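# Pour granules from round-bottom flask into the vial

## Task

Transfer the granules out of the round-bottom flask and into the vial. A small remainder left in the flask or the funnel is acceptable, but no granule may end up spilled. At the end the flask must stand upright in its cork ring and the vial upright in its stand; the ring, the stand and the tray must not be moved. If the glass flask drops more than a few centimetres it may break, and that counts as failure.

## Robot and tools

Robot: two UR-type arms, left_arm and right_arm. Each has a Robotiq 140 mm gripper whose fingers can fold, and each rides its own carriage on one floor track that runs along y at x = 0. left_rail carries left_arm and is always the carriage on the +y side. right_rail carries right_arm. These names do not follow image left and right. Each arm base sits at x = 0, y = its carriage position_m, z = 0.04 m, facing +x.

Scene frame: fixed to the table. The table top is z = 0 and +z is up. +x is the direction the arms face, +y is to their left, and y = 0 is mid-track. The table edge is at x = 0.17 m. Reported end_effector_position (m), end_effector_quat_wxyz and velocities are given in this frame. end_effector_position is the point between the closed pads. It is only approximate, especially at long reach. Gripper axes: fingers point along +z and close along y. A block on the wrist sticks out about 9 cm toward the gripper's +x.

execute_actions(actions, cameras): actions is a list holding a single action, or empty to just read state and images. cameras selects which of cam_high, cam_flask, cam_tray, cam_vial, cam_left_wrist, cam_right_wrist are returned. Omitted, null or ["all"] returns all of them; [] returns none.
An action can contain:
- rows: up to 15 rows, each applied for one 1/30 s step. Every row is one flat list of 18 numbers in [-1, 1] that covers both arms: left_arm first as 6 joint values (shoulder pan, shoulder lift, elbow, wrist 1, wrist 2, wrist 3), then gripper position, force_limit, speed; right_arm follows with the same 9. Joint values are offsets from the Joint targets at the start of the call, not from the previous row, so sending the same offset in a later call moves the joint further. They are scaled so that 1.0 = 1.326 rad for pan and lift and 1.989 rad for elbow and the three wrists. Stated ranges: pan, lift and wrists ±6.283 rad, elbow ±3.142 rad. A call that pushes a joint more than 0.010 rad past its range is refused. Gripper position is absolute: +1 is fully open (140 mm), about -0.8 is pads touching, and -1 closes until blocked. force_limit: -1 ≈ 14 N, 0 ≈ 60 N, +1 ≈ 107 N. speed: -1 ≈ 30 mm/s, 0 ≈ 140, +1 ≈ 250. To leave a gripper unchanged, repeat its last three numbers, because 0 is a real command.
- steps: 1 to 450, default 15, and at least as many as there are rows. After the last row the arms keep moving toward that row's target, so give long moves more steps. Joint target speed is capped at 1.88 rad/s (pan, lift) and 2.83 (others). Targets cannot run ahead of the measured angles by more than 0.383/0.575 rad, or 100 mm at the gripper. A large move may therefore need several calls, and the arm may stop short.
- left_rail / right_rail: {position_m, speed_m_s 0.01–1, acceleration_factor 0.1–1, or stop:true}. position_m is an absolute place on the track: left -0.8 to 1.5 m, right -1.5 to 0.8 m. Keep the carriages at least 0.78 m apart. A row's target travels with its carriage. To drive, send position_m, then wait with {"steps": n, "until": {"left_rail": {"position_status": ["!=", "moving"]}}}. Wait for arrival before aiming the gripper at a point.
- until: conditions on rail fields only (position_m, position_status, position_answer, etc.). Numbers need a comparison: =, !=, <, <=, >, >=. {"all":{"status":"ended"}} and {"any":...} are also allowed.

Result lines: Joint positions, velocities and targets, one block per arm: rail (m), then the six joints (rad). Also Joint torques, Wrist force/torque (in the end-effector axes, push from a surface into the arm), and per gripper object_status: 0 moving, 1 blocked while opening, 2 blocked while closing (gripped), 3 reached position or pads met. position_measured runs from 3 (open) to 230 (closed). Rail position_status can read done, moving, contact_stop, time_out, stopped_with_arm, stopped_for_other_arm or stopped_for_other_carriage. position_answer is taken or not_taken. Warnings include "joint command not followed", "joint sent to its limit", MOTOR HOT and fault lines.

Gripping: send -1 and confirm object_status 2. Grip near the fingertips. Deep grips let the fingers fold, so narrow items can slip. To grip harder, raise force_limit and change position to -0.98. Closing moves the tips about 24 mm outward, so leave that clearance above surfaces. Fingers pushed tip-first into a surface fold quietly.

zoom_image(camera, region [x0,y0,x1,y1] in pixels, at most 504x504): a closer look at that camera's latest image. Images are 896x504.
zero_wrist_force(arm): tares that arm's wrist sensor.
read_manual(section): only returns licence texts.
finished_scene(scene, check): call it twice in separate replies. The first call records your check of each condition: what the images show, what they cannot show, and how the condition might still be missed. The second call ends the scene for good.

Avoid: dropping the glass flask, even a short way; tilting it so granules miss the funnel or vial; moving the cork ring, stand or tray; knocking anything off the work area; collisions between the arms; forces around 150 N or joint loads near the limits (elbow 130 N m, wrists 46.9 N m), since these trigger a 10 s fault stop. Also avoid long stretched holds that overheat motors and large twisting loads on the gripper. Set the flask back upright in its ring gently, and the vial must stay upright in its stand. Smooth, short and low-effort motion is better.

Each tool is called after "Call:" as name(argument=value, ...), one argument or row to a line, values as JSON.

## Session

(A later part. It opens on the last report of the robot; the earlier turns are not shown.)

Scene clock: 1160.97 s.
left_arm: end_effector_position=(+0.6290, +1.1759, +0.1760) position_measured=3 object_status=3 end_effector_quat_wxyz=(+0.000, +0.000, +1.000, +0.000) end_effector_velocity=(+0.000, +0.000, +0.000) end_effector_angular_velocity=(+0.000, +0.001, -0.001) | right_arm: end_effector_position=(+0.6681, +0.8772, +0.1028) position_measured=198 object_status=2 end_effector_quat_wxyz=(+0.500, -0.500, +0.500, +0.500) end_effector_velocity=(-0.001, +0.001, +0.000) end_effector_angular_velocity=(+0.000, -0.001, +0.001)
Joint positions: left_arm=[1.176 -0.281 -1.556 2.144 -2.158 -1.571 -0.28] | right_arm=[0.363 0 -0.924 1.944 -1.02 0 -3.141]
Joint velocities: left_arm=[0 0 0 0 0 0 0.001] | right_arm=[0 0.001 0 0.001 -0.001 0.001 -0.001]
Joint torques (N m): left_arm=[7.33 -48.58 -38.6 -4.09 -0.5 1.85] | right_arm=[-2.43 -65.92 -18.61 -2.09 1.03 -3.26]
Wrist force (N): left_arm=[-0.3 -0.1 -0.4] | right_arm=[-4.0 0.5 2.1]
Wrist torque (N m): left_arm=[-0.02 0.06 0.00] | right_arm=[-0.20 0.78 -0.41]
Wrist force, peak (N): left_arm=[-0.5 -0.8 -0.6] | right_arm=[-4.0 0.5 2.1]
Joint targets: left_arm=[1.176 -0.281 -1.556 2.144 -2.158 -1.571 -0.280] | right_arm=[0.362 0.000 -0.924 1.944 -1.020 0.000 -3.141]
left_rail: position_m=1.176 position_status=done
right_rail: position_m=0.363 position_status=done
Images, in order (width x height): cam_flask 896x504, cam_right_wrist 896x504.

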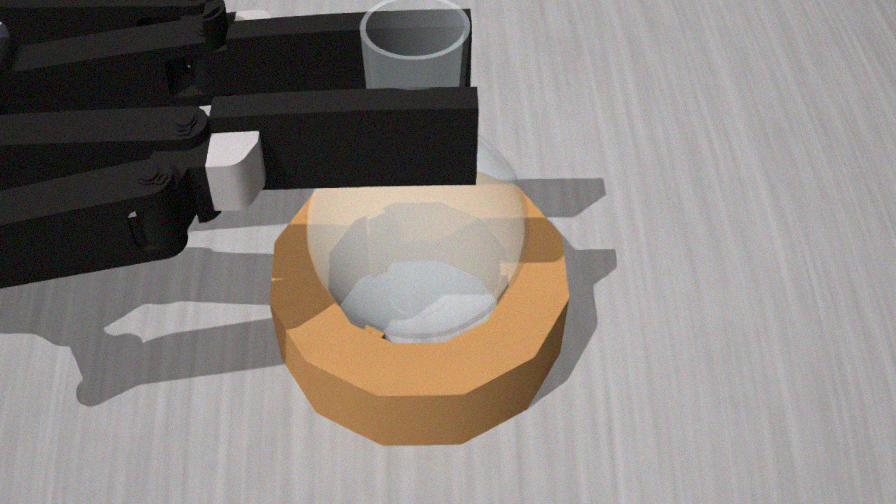

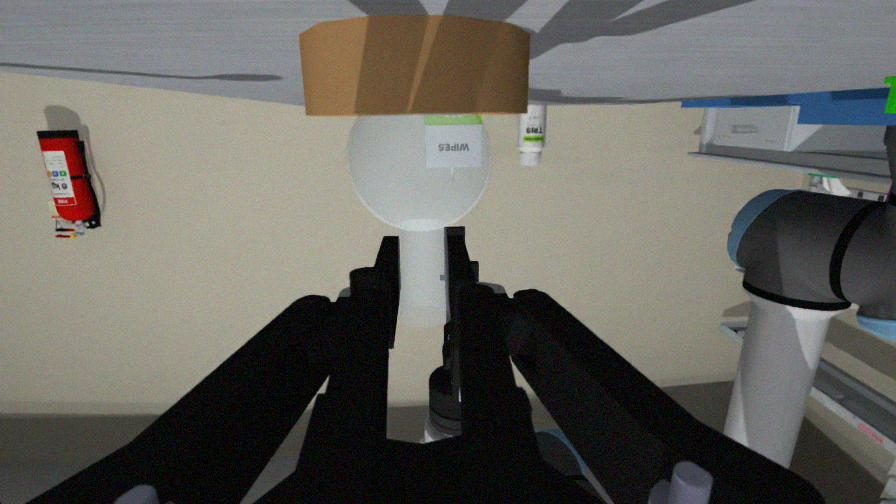

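Call:
execute_actions(
  actions=[
    {"rows": [[0,0,0,0,0,0,1,1,1,0,0,0,0,0,0,-0.15,-0.2,-1]], "steps": 40},
  ],
  cameras=["cam_flask", "cam_right_wrist"],
)

Scene clock: 1168.97 s.
left_arm: end_effector_position=(+0.6290, +1.1759, +0.1760) position_measured=3 object_status=3 end_effector_quat_wxyz=(+0.000, +0.000, +1.000, +0.000) end_effector_velocity=(+0.000, +0.000, +0.000) end_effector_angular_velocity=(+0.000, +0.001, +0.000) | right_arm: end_effector_position=(+0.6681, +0.8772, +0.1028) position_measured=148 object_status=3 end_effector_quat_wxyz=(+0.500, -0.500, +0.500, +0.500) end_effector_velocity=(+0.000, +0.000, +0.000) end_effector_angular_velocity=(+0.000, +0.001, +0.000)
Joint positions: left_arm=[1.176 -0.281 -1.556 2.144 -2.158 -1.571 -0.281] | right_arm=[0.363 0 -0.924 1.944 -1.02 0 -3.141]
Joint velocities: left_arm=[0 0 0 0 0 0 0] | right_arm=[0 0 0 0 0.001 0 0]
Joint torques (N m): left_arm=[5.84 -47.9 -38.59 -4.01 -0.83 2] | right_arm=[-0.5 -69.63 -19.27 -0.66 0.92 -3.07]
Wrist force (N): left_arm=[-0.3 -0.7 -0.3] | right_arm=[-2.6 0.6 2.2]
Wrist torque (N m): left_arm=[-0.15 0.07 0.00] | right_arm=[-0.18 0.74 -0.42]
Wrist force, peak (N): left_arm=[-0.7 -0.4 -0.8] | right_arm=[-4.4 0.5 2.2]
Joint targets: left_arm=[1.176 -0.281 -1.556 2.144 -2.158 -1.571 -0.280] | right_arm=[0.362 0.000 -0.924 1.944 -1.020 0.000 -3.141]
left_rail: position_m=1.176 position_status=done
right_rail: position_m=0.363 position_status=done
Images, in order (width x height): cam_flask 896x504, cam_right_wrist 896x504.

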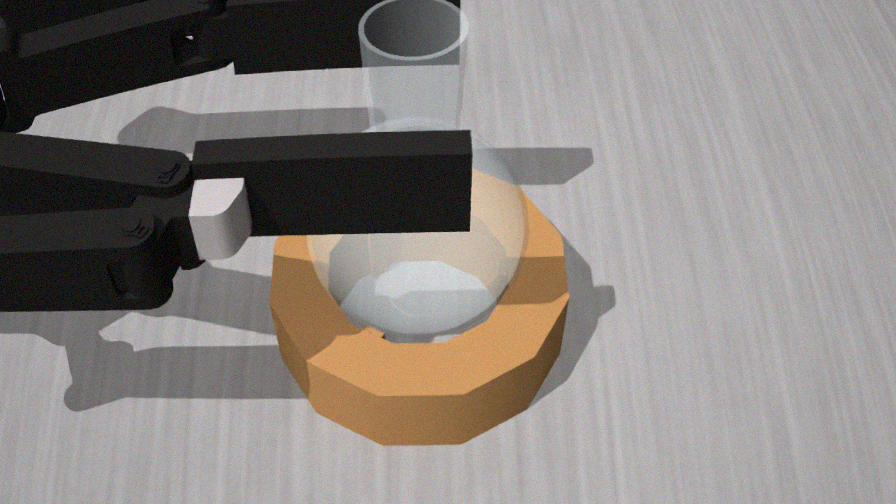

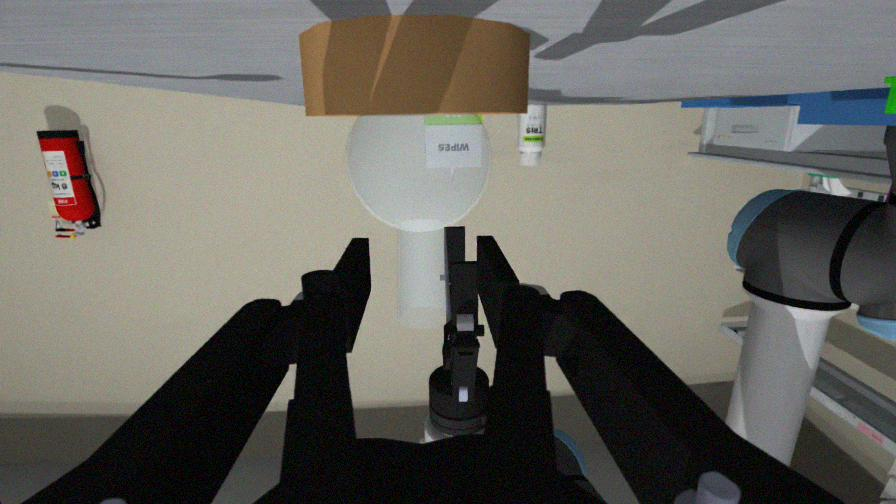

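Call:
execute_actions(
  actions=[
    {"right_rail": {"position_m": 0.245, "speed_m_s": 0.4, "acceleration_factor": 0.5}, "steps": 90, "until": {"right_rail": {"position_status": ["!=", "moving"]}}},
  ],
  cameras=["all"],
)

Scene clock: 1179.20 s.
left_arm: end_effector_position=(+0.6290, +1.1759, +0.1760) position_measured=3 object_status=3 end_effector_quat_wxyz=(+0.000, +0.000, +1.000, +0.000) end_effector_velocity=(+0.000, +0.000, +0.000) end_effector_angular_velocity=(+0.001, +0.000, +0.000) | right_arm: end_effector_position=(+0.6681, +0.7598, +0.1028) position_measured=148 object_status=3 end_effector_quat_wxyz=(+0.500, -0.500, +0.500, +0.500) end_effector_velocity=(+0.000, +0.000, +0.000) end_effector_angular_velocity=(+0.000, +0.000, +0.002)
Joint positions: left_arm=[1.176 -0.281 -1.556 2.144 -2.158 -1.571 -0.281] | right_arm=[0.245 0 -0.924 1.944 -1.02 0 -3.141]
Joint velocities: left_arm=[0 0 0 0 0 0.001 0] | right_arm=[-0.001 0.001 0 -0.001 0 0 0]
Joint torques (N m): left_arm=[6.75 -48.36 -38.66 -4.07 -0.84 1.81] | right_arm=[1.58 -80.6 -20.83 0.46 0.97 -3.26]
Wrist force (N): left_arm=[-0.1 -0.3 -0.3] | right_arm=[-2.5 0.6 2.0]
Wrist torque (N m): left_arm=[-0.06 0.03 0.00] | right_arm=[-0.18 0.73 -0.42]
Wrist force, peak (N): left_arm=[-0.9 -0.4 -0.7] | right_arm=[-2.8 0.8 2.9]
Joint targets: left_arm=[1.176 -0.281 -1.556 2.144 -2.158 -1.571 -0.280] | right_arm=[0.245 0.000 -0.924 1.944 -1.020 0.000 -3.141]
Tool commands: left_gripper/position=+1.0 left_gripper/force_limit=+1.0 left_gripper/speed=+1.0 right_gripper/position=-0.15 right_gripper/force_limit=-0.2 right_gripper/speed=-1.0
left_rail: position_m=1.176 position_status=done
right_rail: position_m=0.245 speed_m_s=0.40 position_status=done

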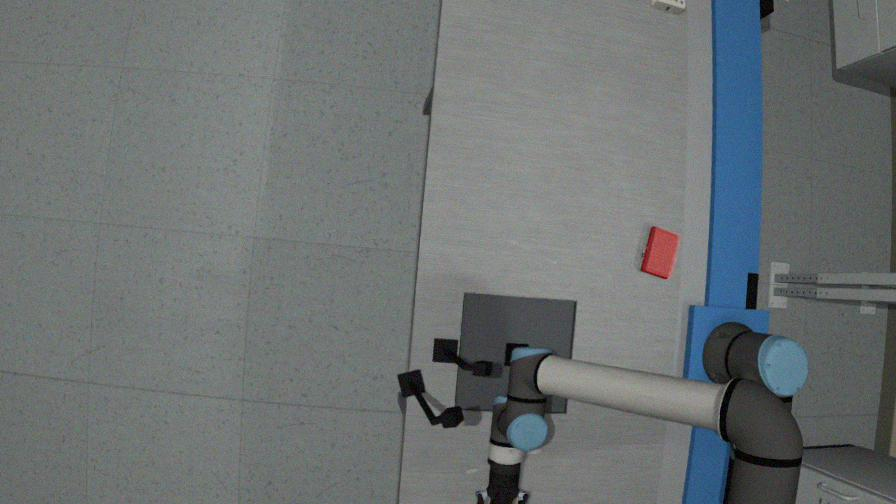

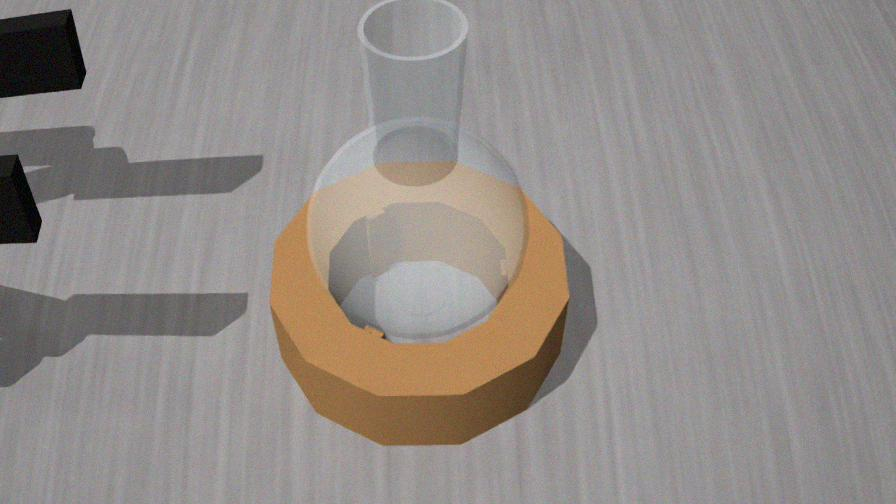

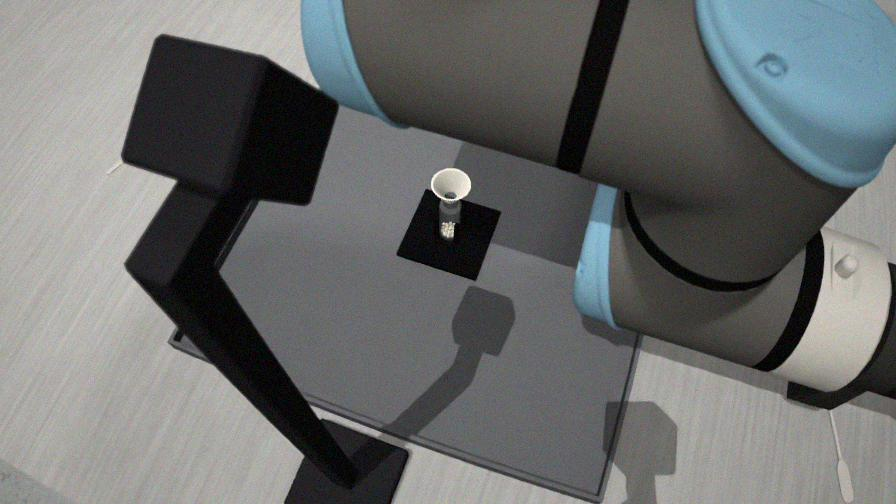

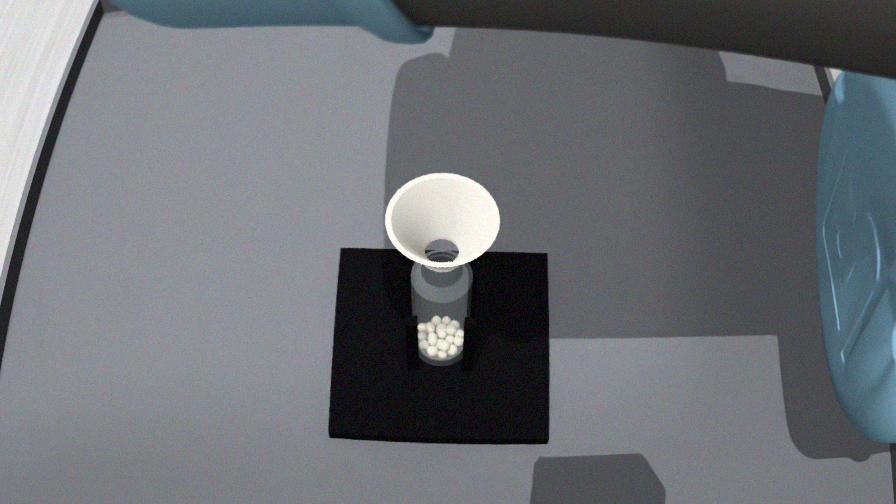

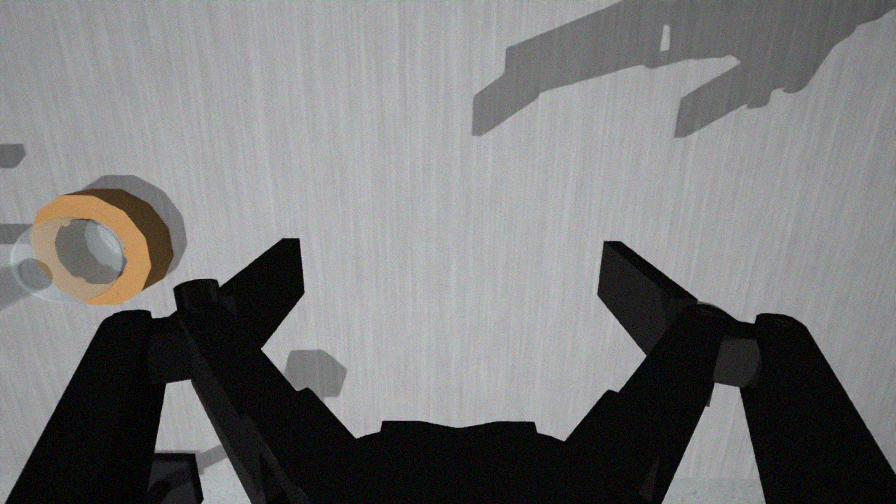

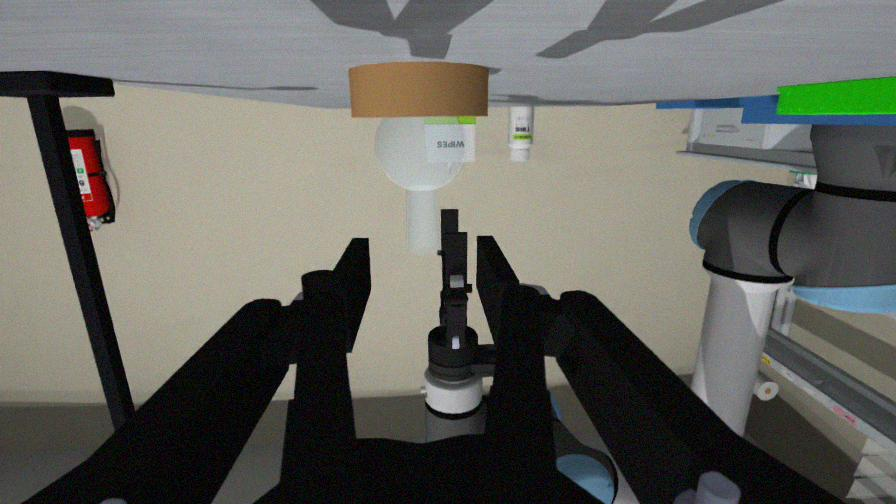

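Call:
zoom_image(
  camera="cam_vial",
  region=[320, 160, 570, 400],
)

Call:
zoom_image(
  camera="cam_tray",
  region=[160, 90, 660, 504],
)

Call:
zoom_image(
  camera="cam_flask",
  region=[240, 0, 620, 460],
)

Call:
zoom_image(
  camera="cam_high",
  region=[390, 280, 700, 504],
)

Scaled by 2.016 from the camera's 896x504 image, which has a finer 1280x720 frame.

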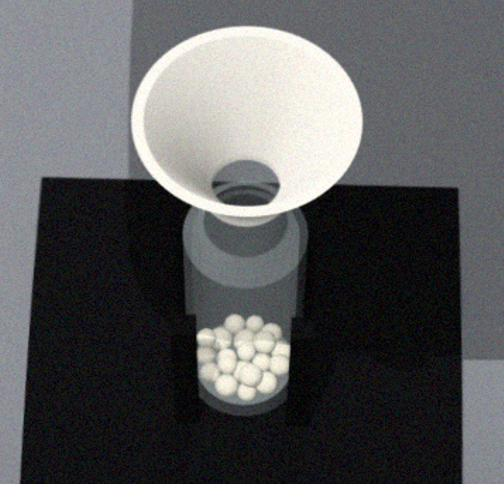

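Scaled by 1.008 from the camera's 896x504 image, which has a finer 1280x720 frame.

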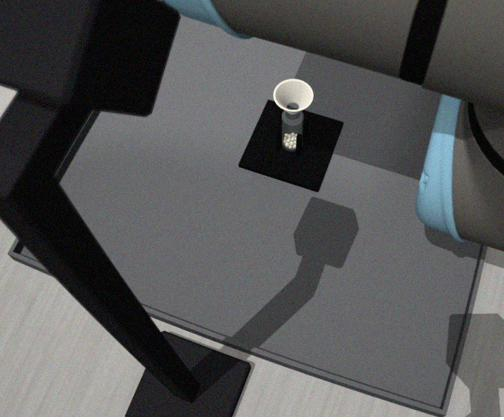

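Scaled by 1.096 from the camera's 896x504 image, which has a finer 1280x720 frame.

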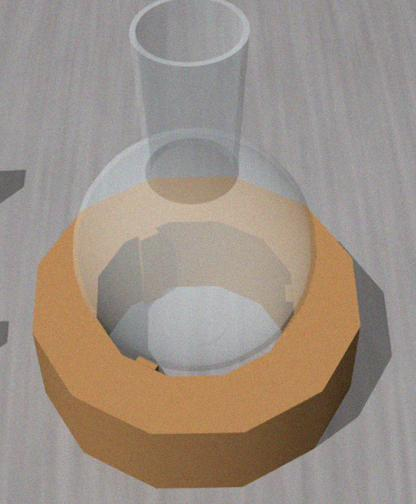

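Scaled by 1.626 from the camera's 896x504 image, which has a finer 1280x720 frame.

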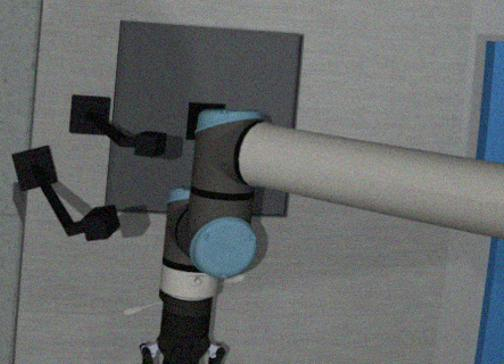

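Call:
zoom_image(
  camera="cam_tray",
  region=[360, 130, 620, 300],
)

Call:
zoom_image(
  camera="cam_tray",
  region=[160, 180, 420, 420],
)

Call:
zoom_image(
  camera="cam_tray",
  region=[400, 280, 660, 504],
)

Call:
zoom_image(
  camera="cam_vial",
  region=[0, 20, 340, 504],
)

Call:
zoom_image(
  camera="cam_vial",
  region=[480, 20, 896, 504],
)

Call:
zoom_image(
  camera="cam_flask",
  region=[560, 0, 896, 504],
)

Scaled by 1.938 from the camera's 896x504 image, which has a finer 1280x720 frame.

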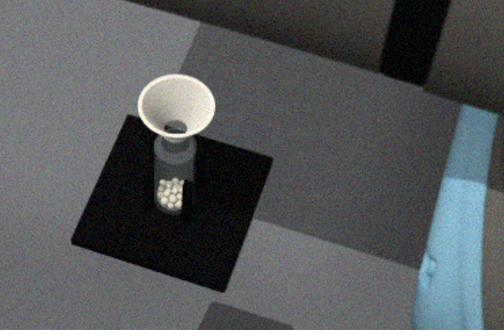

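Scaled by 1.938 from the camera's 896x504 image, which has a finer 1280x720 frame.

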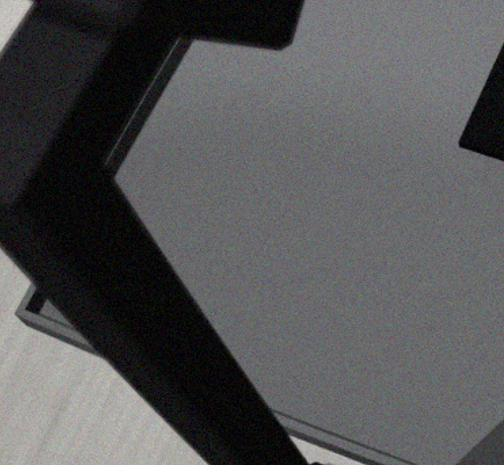

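Scaled by 1.938 from the camera's 896x504 image, which has a finer 1280x720 frame.

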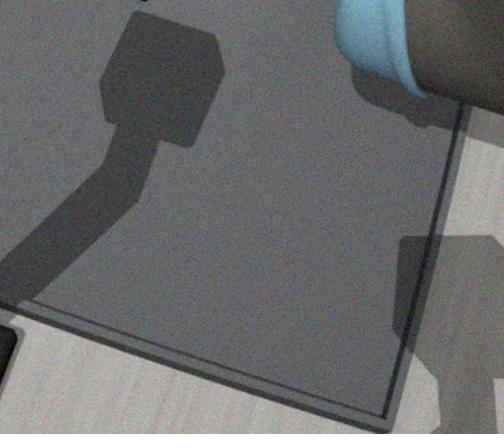

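Scaled by 1.041 from the camera's 896x504 image, which has a finer 1280x720 frame.

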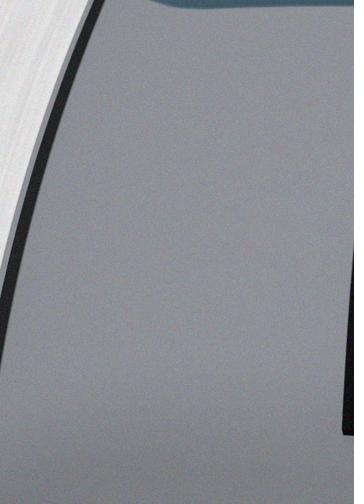

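Scaled by 1.041 from the camera's 896x504 image, which has a finer 1280x720 frame.

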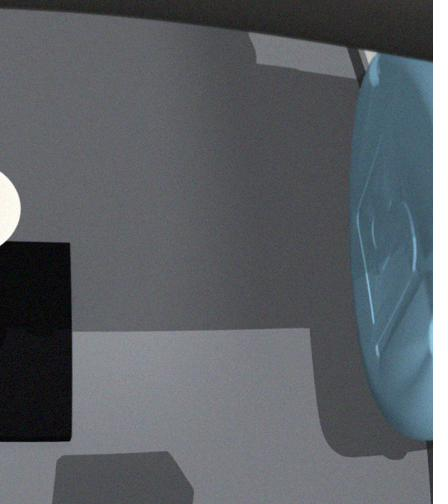

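Scaled by 1.000.

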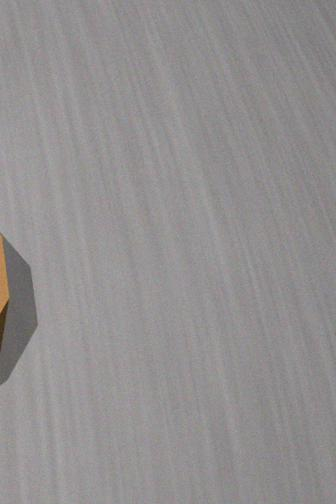

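Call:
finished_scene(
  scene=2,
  check="Granules in the vial: the latest cam_vial and cam_tray zooms show a pile of about 21-22 beads at the bottom of the vial. No beads are visible in the funnel throat or cone. In the cam_flask zoom the flask is transparent and empty. The pictures cannot show a bead hidden deep in the funnel stem, but a few may stay behind.\nNone spilt: zooms of the tray, the black stand plate and the table around the ring show no white beads. The arm covers part of the tray and table now, but those parts were seen free of beads in the pictures from the pour station. The white dot seen earlier near the ring was a lit gap in the hand's shadow and is gone now.\nFlask upright in the cork ring: cam_flask shows the flask seated in the middle of the ring, with the neck vertical and its mouth circle centred over the bulb. It was lowered until the wrist force showed a light contact (about 1.5 N), then released at rest. The fingers are now about 12 cm back, so nothing holds it. It could be missed if the flask were leaning slightly, but the wrist camera's side view shows the neck vertical as well.\nVial upright in its stand: cam_vial shows the vial standing in its holder with the funnel on top, unchanged from before.\nRing, stand and tray in place: the ring is at the same pixels in cam_flask as at the start, and the stand and the tray look unmoved in cam_vial, cam_tray and cam_high. Nothing was knocked over or put out of the work area, and no flask drop occurred.",
)

This call ended nothing. Check each condition that your pictures could not show: look closer or test it, and mend what is not met. Then call finished_scene again.

Call:
execute_actions(
  actions=[],
  cameras=["cam_flask", "cam_vial", "cam_tray", "cam_right_wrist"],
)

Scene clock: 1224.17 s.
left_arm: end_effector_position=(+0.6290, +1.1759, +0.1760) position_measured=3 object_status=3 end_effector_quat_wxyz=(+0.000, +0.000, +1.000, +0.000) end_effector_velocity=(+0.001, +0.000, +0.000) end_effector_angular_velocity=(+0.000, -0.001, -0.001) | right_arm: end_effector_position=(+0.6681, +0.7597, +0.1028) position_measured=148 object_status=3 end_effector_quat_wxyz=(+0.500, -0.500, +0.500, +0.500) end_effector_velocity=(+0.000, +0.000, +0.000) end_effector_angular_velocity=(+0.000, +0.000, -0.001)
Joint positions: left_arm=[1.176 -0.281 -1.556 2.144 -2.158 -1.571 -0.28] | right_arm=[0.245 0 -0.924 1.944 -1.02 0 -3.141]
Joint velocities: left_arm=[0 0 0 -0.001 0 0 0.001] | right_arm=[0 0 -0.001 0 0 0 0]
Joint torques (N m): left_arm=[6.72 -47.85 -39.35 -3.95 -0.84 2.01] | right_arm=[1.46 -90.19 -22.08 1.73 1.56 -3.44]
Wrist force (N): left_arm=[-0.3 0.0 -0.9] | right_arm=[-2.6 1.0 2.1]
Wrist torque (N m): left_arm=[0.00 0.07 0.00] | right_arm=[-0.10 0.73 -0.41]
Wrist force, peak (N): left_arm=[-0.6 -0.3 -0.9] | right_arm=[-3.2 0.8 2.1]
Joint targets: left_arm=[1.176 -0.281 -1.556 2.144 -2.158 -1.571 -0.280] | right_arm=[0.245 0.000 -0.924 1.944 -1.020 0.000 -3.141]
Tool commands: left_gripper/position=+1.0 left_gripper/force_limit=+1.0 left_gripper/speed=+1.0 right_gripper/position=-0.15 right_gripper/force_limit=-0.2 right_gripper/speed=-1.0
left_rail: position_m=1.176 position_status=done
right_rail: position_m=0.245 speed_m_s=0.40 position_status=done
Images, in order (width x height): cam_flask 896x504, cam_tray 896x504, cam_vial 896x504, cam_right_wrist 896x504.

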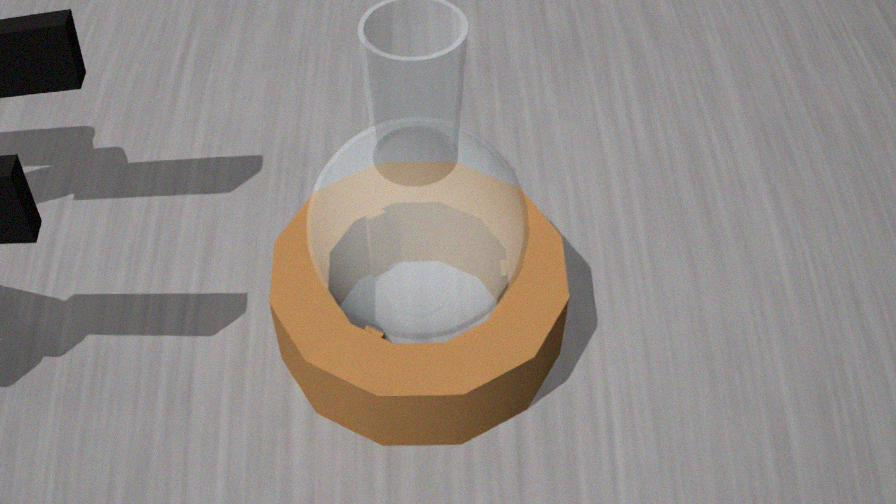

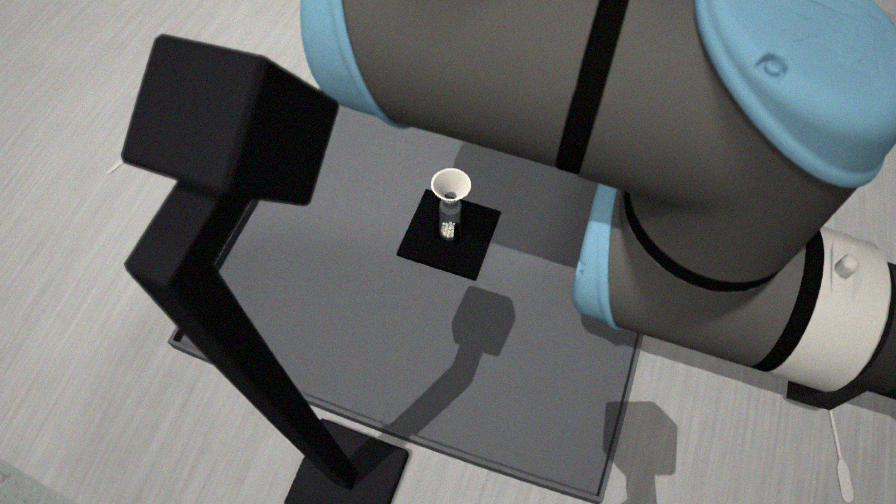

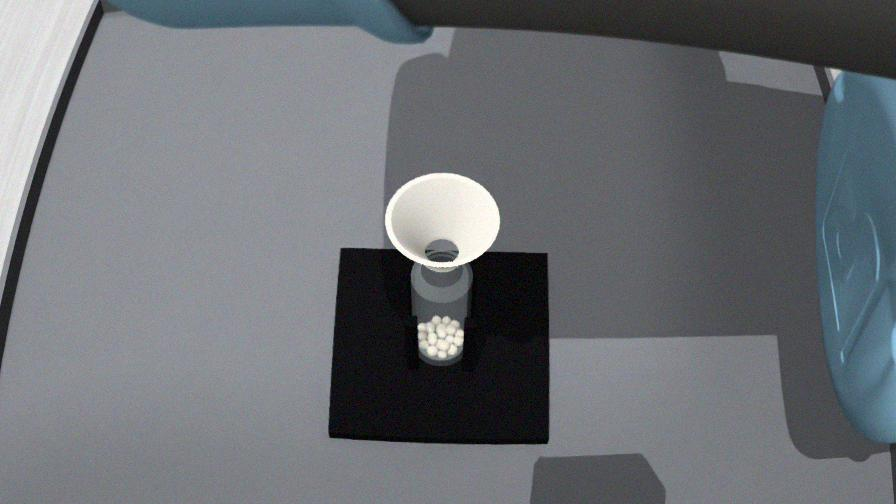

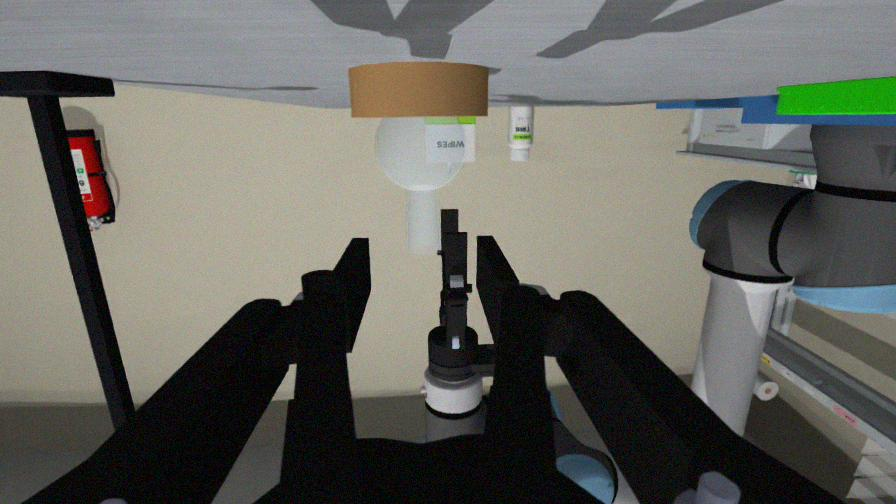

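Call:
finished_scene(
  scene=2,
  check="I looked again with fresh pictures after more scene time, and nothing has changed.\nGranules: cam_vial shows the whole pile of about 21-22 beads in the vial and a clear funnel. cam_flask shows the flask empty.\nNothing spilt: no bead is visible on the tray, the stand plate or the table. The areas now hidden by the arm were seen clean from the pour station.\nFlask: it stands upright and centred in its ring (cam_flask, plus the right wrist camera's side view with a vertical neck). The fingers are about 12 cm away and the wrist force is at its no-contact level.\nVial: upright in its stand, with the funnel still on top.\nRing, stand and tray: at the same image positions as before. Both carriages and arms are at rest.",
)

The scene is finished: the task was done.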